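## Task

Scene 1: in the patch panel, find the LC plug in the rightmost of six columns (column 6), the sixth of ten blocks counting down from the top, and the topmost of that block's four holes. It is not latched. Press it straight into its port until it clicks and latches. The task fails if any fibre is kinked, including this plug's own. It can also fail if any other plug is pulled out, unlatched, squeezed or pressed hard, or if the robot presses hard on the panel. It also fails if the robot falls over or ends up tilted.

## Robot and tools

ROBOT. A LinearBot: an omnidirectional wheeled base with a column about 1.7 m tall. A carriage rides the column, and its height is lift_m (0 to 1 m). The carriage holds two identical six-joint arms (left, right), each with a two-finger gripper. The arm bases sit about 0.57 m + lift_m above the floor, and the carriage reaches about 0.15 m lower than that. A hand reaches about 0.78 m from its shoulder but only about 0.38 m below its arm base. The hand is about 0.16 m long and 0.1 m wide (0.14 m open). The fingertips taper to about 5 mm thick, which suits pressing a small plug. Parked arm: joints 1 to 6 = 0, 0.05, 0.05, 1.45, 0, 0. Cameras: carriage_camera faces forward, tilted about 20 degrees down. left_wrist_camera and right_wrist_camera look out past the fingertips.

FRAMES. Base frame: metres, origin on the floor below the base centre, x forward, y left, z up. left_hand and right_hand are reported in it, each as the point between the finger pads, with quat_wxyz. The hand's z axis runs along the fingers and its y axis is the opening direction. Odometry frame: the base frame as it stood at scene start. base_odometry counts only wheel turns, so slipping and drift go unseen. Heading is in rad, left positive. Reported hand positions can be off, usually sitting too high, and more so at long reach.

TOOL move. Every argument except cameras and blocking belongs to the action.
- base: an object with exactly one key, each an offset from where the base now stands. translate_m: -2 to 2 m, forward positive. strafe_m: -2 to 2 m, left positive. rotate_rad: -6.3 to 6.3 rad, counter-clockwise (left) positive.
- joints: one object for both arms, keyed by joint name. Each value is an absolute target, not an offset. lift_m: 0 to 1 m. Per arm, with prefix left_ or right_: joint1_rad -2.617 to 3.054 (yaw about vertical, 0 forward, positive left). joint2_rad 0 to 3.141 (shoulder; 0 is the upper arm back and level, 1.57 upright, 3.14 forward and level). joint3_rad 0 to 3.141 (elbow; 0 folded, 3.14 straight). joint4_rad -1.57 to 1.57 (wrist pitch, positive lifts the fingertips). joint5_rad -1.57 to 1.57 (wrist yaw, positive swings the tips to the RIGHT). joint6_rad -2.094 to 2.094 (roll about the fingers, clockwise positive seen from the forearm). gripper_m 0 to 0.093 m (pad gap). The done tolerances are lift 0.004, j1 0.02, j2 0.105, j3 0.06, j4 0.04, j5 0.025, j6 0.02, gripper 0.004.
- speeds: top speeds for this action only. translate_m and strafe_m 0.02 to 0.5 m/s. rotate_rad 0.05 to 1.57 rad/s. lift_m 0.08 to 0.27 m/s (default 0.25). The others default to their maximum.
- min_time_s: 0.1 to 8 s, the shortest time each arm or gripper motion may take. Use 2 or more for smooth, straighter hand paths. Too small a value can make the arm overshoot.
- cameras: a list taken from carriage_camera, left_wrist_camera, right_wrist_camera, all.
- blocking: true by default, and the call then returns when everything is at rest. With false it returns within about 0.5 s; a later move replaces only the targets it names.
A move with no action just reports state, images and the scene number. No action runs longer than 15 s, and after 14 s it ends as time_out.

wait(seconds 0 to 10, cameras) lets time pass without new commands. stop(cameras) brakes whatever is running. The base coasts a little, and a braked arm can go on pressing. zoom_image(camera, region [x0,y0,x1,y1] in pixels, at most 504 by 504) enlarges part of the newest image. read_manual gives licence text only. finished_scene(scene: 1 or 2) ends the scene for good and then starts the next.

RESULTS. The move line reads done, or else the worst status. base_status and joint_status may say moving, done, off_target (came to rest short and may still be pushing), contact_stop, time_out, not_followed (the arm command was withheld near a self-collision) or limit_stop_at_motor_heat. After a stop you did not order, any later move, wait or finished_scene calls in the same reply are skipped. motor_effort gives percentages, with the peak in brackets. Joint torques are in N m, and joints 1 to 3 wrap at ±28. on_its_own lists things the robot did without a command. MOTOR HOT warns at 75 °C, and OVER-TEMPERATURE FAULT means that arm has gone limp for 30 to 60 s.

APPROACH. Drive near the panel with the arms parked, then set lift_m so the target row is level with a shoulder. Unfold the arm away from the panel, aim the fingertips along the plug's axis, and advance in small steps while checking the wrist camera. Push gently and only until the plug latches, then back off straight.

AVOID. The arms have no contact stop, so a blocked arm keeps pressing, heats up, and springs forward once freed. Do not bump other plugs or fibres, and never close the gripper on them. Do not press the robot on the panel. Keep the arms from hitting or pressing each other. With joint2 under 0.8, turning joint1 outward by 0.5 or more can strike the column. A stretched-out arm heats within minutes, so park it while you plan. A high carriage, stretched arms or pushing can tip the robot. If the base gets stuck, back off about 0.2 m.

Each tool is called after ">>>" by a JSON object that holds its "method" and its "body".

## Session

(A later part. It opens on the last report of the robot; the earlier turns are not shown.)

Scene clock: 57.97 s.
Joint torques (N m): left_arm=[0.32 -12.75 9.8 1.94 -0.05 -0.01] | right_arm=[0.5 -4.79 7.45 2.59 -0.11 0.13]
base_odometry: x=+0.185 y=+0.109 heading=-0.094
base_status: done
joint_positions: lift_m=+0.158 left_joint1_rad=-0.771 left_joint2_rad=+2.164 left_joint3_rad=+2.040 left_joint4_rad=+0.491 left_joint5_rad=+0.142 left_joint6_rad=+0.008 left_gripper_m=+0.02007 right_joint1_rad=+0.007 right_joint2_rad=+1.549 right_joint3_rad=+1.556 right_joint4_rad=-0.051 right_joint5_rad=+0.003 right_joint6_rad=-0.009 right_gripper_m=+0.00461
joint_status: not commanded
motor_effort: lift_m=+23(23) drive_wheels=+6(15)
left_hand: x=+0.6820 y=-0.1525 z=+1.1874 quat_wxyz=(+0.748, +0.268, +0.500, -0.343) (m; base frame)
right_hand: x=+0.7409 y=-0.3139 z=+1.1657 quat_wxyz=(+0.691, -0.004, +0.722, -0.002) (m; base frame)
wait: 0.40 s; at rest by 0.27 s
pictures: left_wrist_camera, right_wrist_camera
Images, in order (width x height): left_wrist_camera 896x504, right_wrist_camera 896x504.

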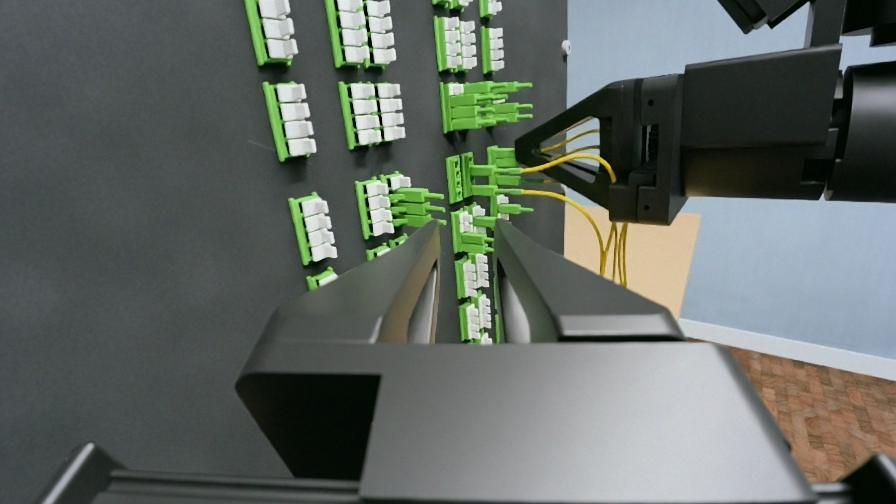

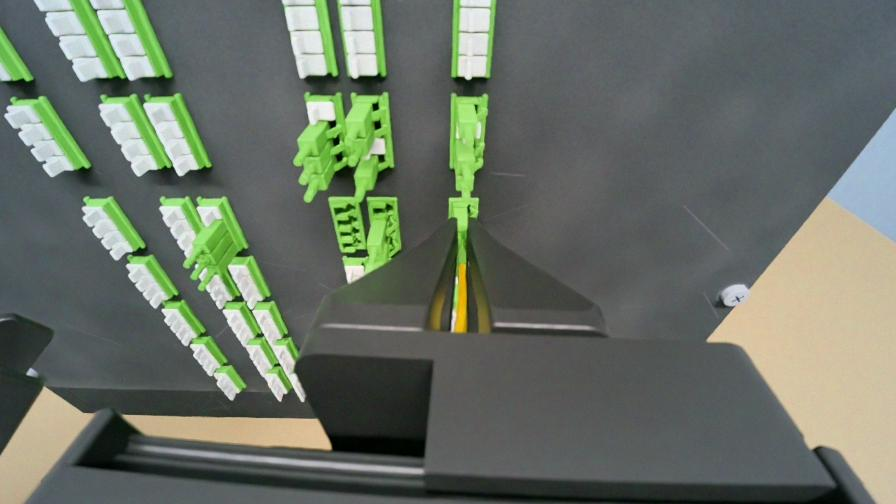

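>>> {"method": "move", "body": {"base": {"translate_m": -0.014}, "speeds": {"translate_m": 0.04}}}

>>> {"method": "move", "body": {"joints": {"right_gripper_m": 0.012}, "cameras": ["left_wrist_camera","right_wrist_camera"]}}

>>> {"method": "zoom_image", "body": {"camera": "right_wrist_camera", "region": [420, 170, 510, 260]}}

>>> {"method": "zoom_image", "body": {"camera": "left_wrist_camera", "region": [450, 120, 540, 210]}}

Scene clock: 59.27 s.
Joint torques (N m): left_arm=[0.17 -12.68 9.85 1.99 -0.06 0.06] | right_arm=[0.49 -7.02 7.57 2.08 -0.11 0.13]
move: done
base_odometry: x=+0.171 y=+0.110 heading=-0.094
base_status: done
joint_positions: lift_m=+0.158 left_joint1_rad=-0.771 left_joint2_rad=+2.164 left_joint3_rad=+2.040 left_joint4_rad=+0.492 left_joint5_rad=+0.142 left_joint6_rad=+0.008 left_gripper_m=+0.02007 right_joint1_rad=+0.007 right_joint2_rad=+1.576 right_joint3_rad=+1.556 right_joint4_rad=+0.002 right_joint5_rad=+0.005 right_joint6_rad=-0.009 right_gripper_m=+0.00461
joint_status: not commanded
motor_effort: lift_m=+23(23) drive_wheels=+6(8)
left_hand: x=+0.6817 y=-0.1526 z=+1.1876 quat_wxyz=(+0.748, +0.269, +0.500, -0.343) (m; base frame)
right_hand: x=+0.7497 y=-0.3141 z=+1.1656 quat_wxyz=(+0.701, -0.004, +0.713, -0.002) (m; base frame)
pictures: none

Scene clock: 59.67 s.
Joint torques (N m): left_arm=[0.21 -12.52 10.06 1.98 -0.08 0] | right_arm=[0.46 -7.09 7.56 2.1 -0.13 0.14]
move: done
base_odometry: x=+0.171 y=+0.110 heading=-0.094
base_status: not commanded
joint_positions: lift_m=+0.158 left_joint1_rad=-0.771 left_joint2_rad=+2.164 left_joint3_rad=+2.040 left_joint4_rad=+0.492 left_joint5_rad=+0.142 left_joint6_rad=+0.008 left_gripper_m=+0.02007 right_joint1_rad=+0.007 right_joint2_rad=+1.576 right_joint3_rad=+1.556 right_joint4_rad=+0.002 right_joint5_rad=+0.003 right_joint6_rad=-0.009 right_gripper_m=+0.01190
joint_status: all done
motor_effort: lift_m=+23(23) drive_wheels=+7(7)
left_hand: x=+0.6817 y=-0.1526 z=+1.1876 quat_wxyz=(+0.748, +0.269, +0.500, -0.343) (m; base frame)
right_hand: x=+0.7497 y=-0.3139 z=+1.1656 quat_wxyz=(+0.701, -0.004, +0.713, -0.002) (m; base frame)
pictures: left_wrist_camera, right_wrist_camera
Images, in order (width x height): left_wrist_camera 896x504, right_wrist_camera 896x504.

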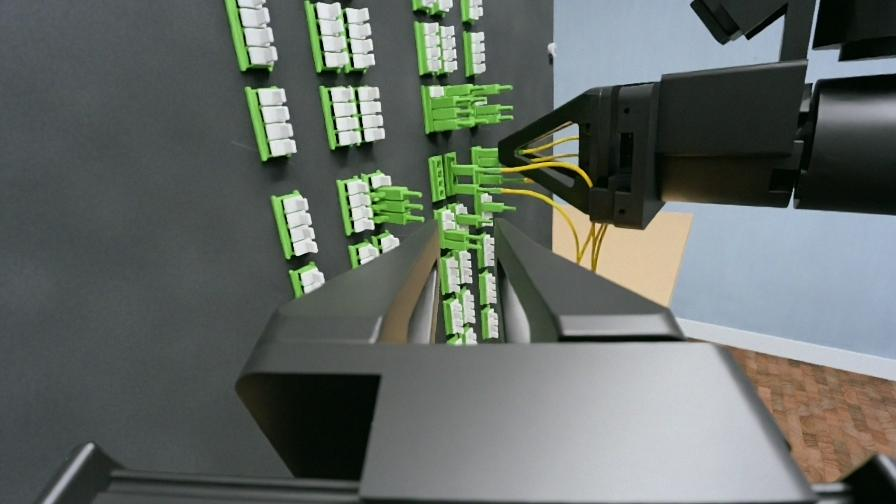

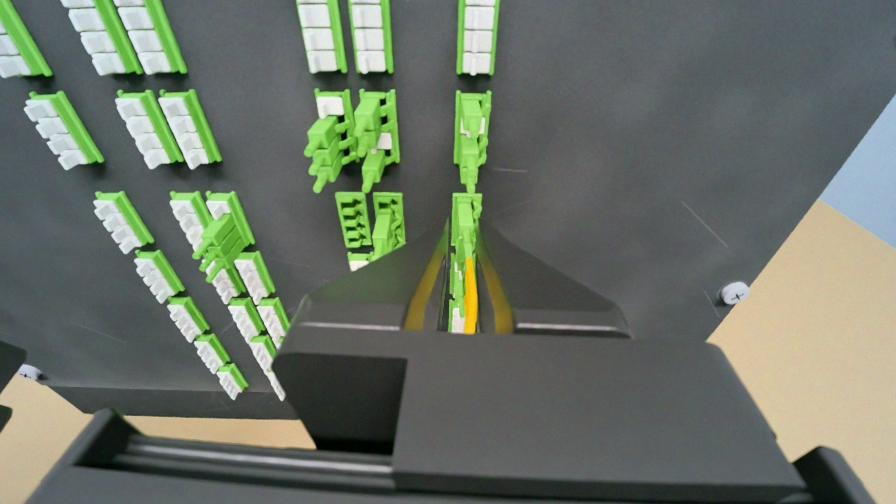

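Scaled by 5.600.

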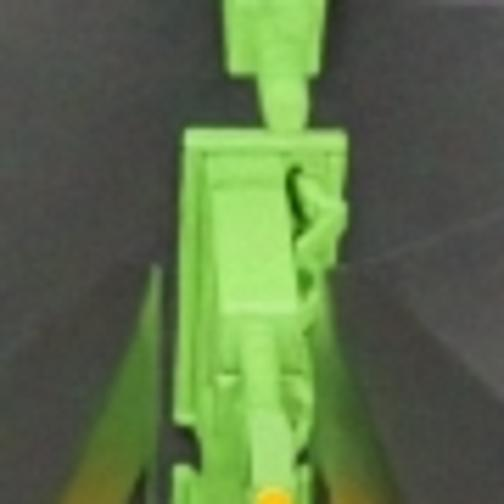

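Scaled by 5.600.

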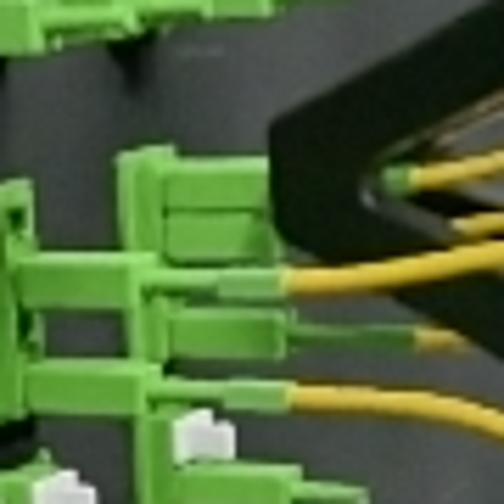

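>>> {"method": "move", "body": {"base": {"translate_m": -0.03}, "speeds": {"translate_m": 0.05}}}

>>> {"method": "move", "body": {"joints": {"right_gripper_m": 0.03}}}

>>> {"method": "wait", "body": {"seconds": 0.4, "cameras": ["left_wrist_camera","right_wrist_camera"]}}

>>> {"method": "zoom_image", "body": {"camera": "right_wrist_camera", "region": [420, 130, 510, 220]}}

>>> {"method": "zoom_image", "body": {"camera": "left_wrist_camera", "region": [420, 120, 510, 210]}}

Scene clock: 61.03 s.
Joint torques (N m): left_arm=[0.16 -12.72 9.92 1.97 -0.05 -0.02] | right_arm=[0.38 -7.17 7.6 2.1 -0.13 0.12]
move: done
base_odometry: x=+0.141 y=+0.113 heading=-0.094
base_status: done
joint_positions: lift_m=+0.158 left_joint1_rad=-0.772 left_joint2_rad=+2.164 left_joint3_rad=+2.040 left_joint4_rad=+0.492 left_joint5_rad=+0.142 left_joint6_rad=+0.008 left_gripper_m=+0.02007 right_joint1_rad=+0.007 right_joint2_rad=+1.576 right_joint3_rad=+1.556 right_joint4_rad=+0.001 right_joint5_rad=+0.003 right_joint6_rad=-0.009 right_gripper_m=+0.01190
joint_status: not commanded
motor_effort: lift_m=+23(23) drive_wheels=+10(12)
left_hand: x=+0.6815 y=-0.1529 z=+1.1876 quat_wxyz=(+0.748, +0.269, +0.500, -0.344) (m; base frame)
right_hand: x=+0.7497 y=-0.3139 z=+1.1655 quat_wxyz=(+0.701, -0.004, +0.713, -0.002) (m; base frame)
pictures: none

Scene clock: 61.50 s.
Joint torques (N m): left_arm=[0.17 -12.57 9.91 1.97 -0.02 0] | right_arm=[0.42 -7.13 7.51 2.1 -0.13 0.11]
move: done
base_odometry: x=+0.141 y=+0.113 heading=-0.094
base_status: not commanded
joint_positions: lift_m=+0.158 left_joint1_rad=-0.772 left_joint2_rad=+2.164 left_joint3_rad=+2.040 left_joint4_rad=+0.492 left_joint5_rad=+0.142 left_joint6_rad=+0.008 left_gripper_m=+0.02007 right_joint1_rad=+0.007 right_joint2_rad=+1.576 right_joint3_rad=+1.556 right_joint4_rad=+0.001 right_joint5_rad=+0.003 right_joint6_rad=-0.009 right_gripper_m=+0.02991
joint_status: all done
motor_effort: lift_m=+23(23) drive_wheels=+9(10)
left_hand: x=+0.6815 y=-0.1529 z=+1.1876 quat_wxyz=(+0.748, +0.269, +0.500, -0.344) (m; base frame)
right_hand: x=+0.7497 y=-0.3139 z=+1.1655 quat_wxyz=(+0.701, -0.004, +0.713, -0.002) (m; base frame)
pictures: none

Scene clock: 61.90 s.
Joint torques (N m): left_arm=[0.35 -12.41 9.85 1.96 -0.08 0] | right_arm=[0.47 -7.17 7.54 2.08 -0.13 0.12]
base_odometry: x=+0.141 y=+0.113 heading=-0.094
base_status: not commanded
joint_positions: lift_m=+0.158 left_joint1_rad=-0.772 left_joint2_rad=+2.164 left_joint3_rad=+2.040 left_joint4_rad=+0.492 left_joint5_rad=+0.142 left_joint6_rad=+0.008 left_gripper_m=+0.02007 right_joint1_rad=+0.007 right_joint2_rad=+1.576 right_joint3_rad=+1.556 right_joint4_rad=+0.001 right_joint5_rad=+0.003 right_joint6_rad=-0.009 right_gripper_m=+0.02991
joint_status: all done
motor_effort: lift_m=+23(23) drive_wheels=+6(10)
left_hand: x=+0.6815 y=-0.1529 z=+1.1876 quat_wxyz=(+0.748, +0.269, +0.500, -0.344) (m; base frame)
right_hand: x=+0.7497 y=-0.3139 z=+1.1655 quat_wxyz=(+0.701, -0.004, +0.713, -0.002) (m; base frame)
wait: 0.40 s; at rest by 0.27 s
pictures: left_wrist_camera, right_wrist_camera
Images, in order (width x height): left_wrist_camera 896x504, right_wrist_camera 896x504.

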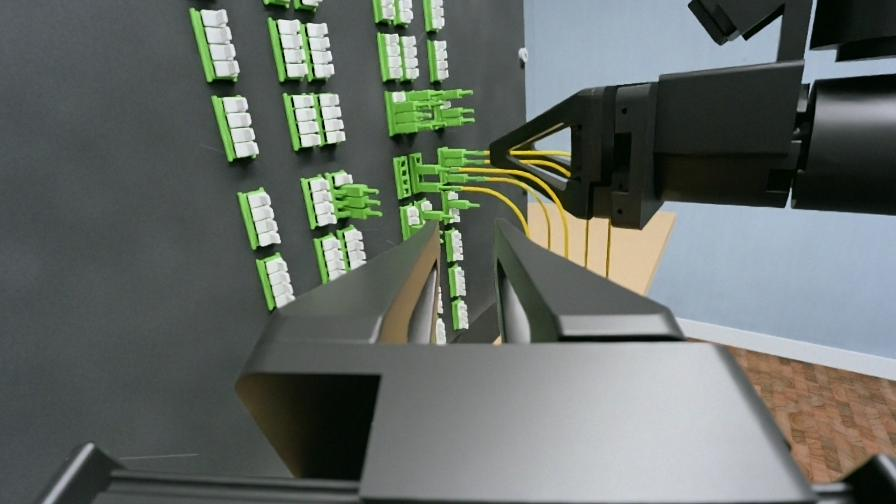

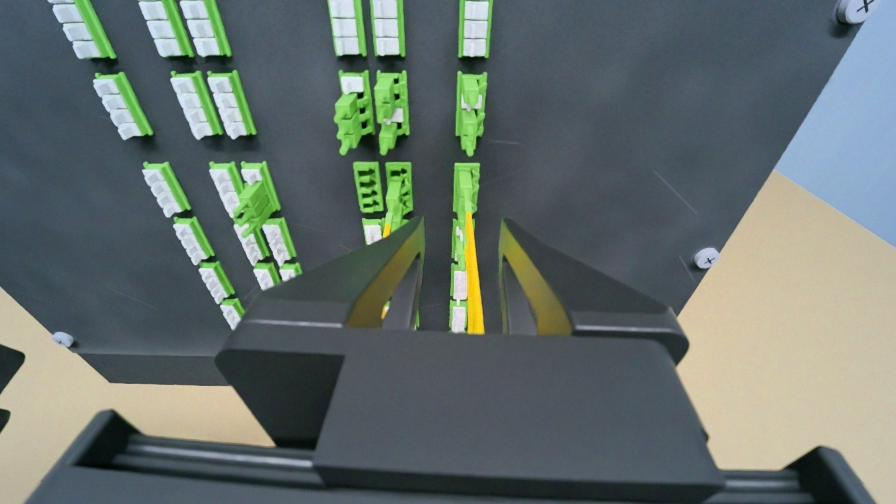

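Scaled by 5.600.

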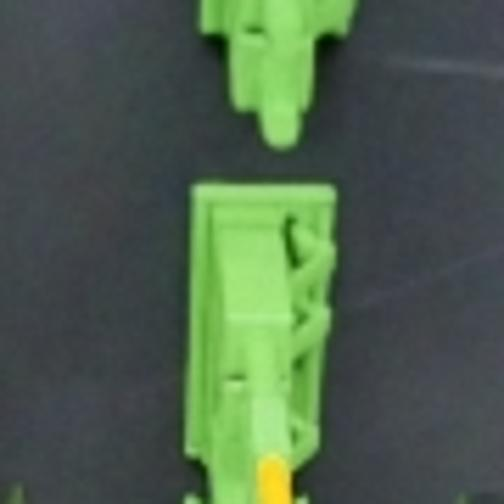

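Scaled by 5.600.

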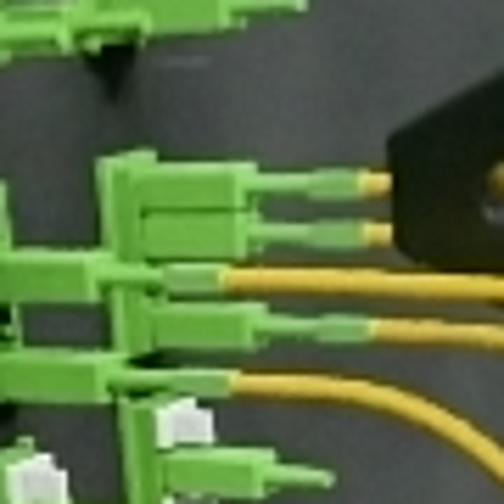

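>>> {"method": "move", "body": {"base": {"translate_m": -0.12}, "speeds": {"translate_m": 0.15}}}

>>> {"method": "finished_scene", "body": {"scene": 1}}

Scene clock: 63.90 s.
Joint torques (N m): left_arm=[0.49 -12.49 10.02 1.97 -0.04 0] | right_arm=[0.47 -7.12 7.6 2.1 -0.12 0.14]
move: done
base_odometry: x=+0.022 y=+0.124 heading=-0.094
base_status: done
joint_positions: lift_m=+0.158 left_joint1_rad=-0.772 left_joint2_rad=+2.164 left_joint3_rad=+2.040 left_joint4_rad=+0.492 left_joint5_rad=+0.143 left_joint6_rad=+0.008 left_gripper_m=+0.02007 right_joint1_rad=+0.007 right_joint2_rad=+1.576 right_joint3_rad=+1.556 right_joint4_rad=+0.001 right_joint5_rad=+0.003 right_joint6_rad=-0.009 right_gripper_m=+0.02991
joint_status: not commanded
motor_effort: lift_m=+23(23) drive_wheels=+1(14)
left_hand: x=+0.6814 y=-0.1529 z=+1.1875 quat_wxyz=(+0.748, +0.269, +0.500, -0.344) (m; base frame)
right_hand: x=+0.7497 y=-0.3139 z=+1.1655 quat_wxyz=(+0.701, -0.004, +0.714, -0.002) (m; base frame)
pictures: none

The scene is finished: the task was done.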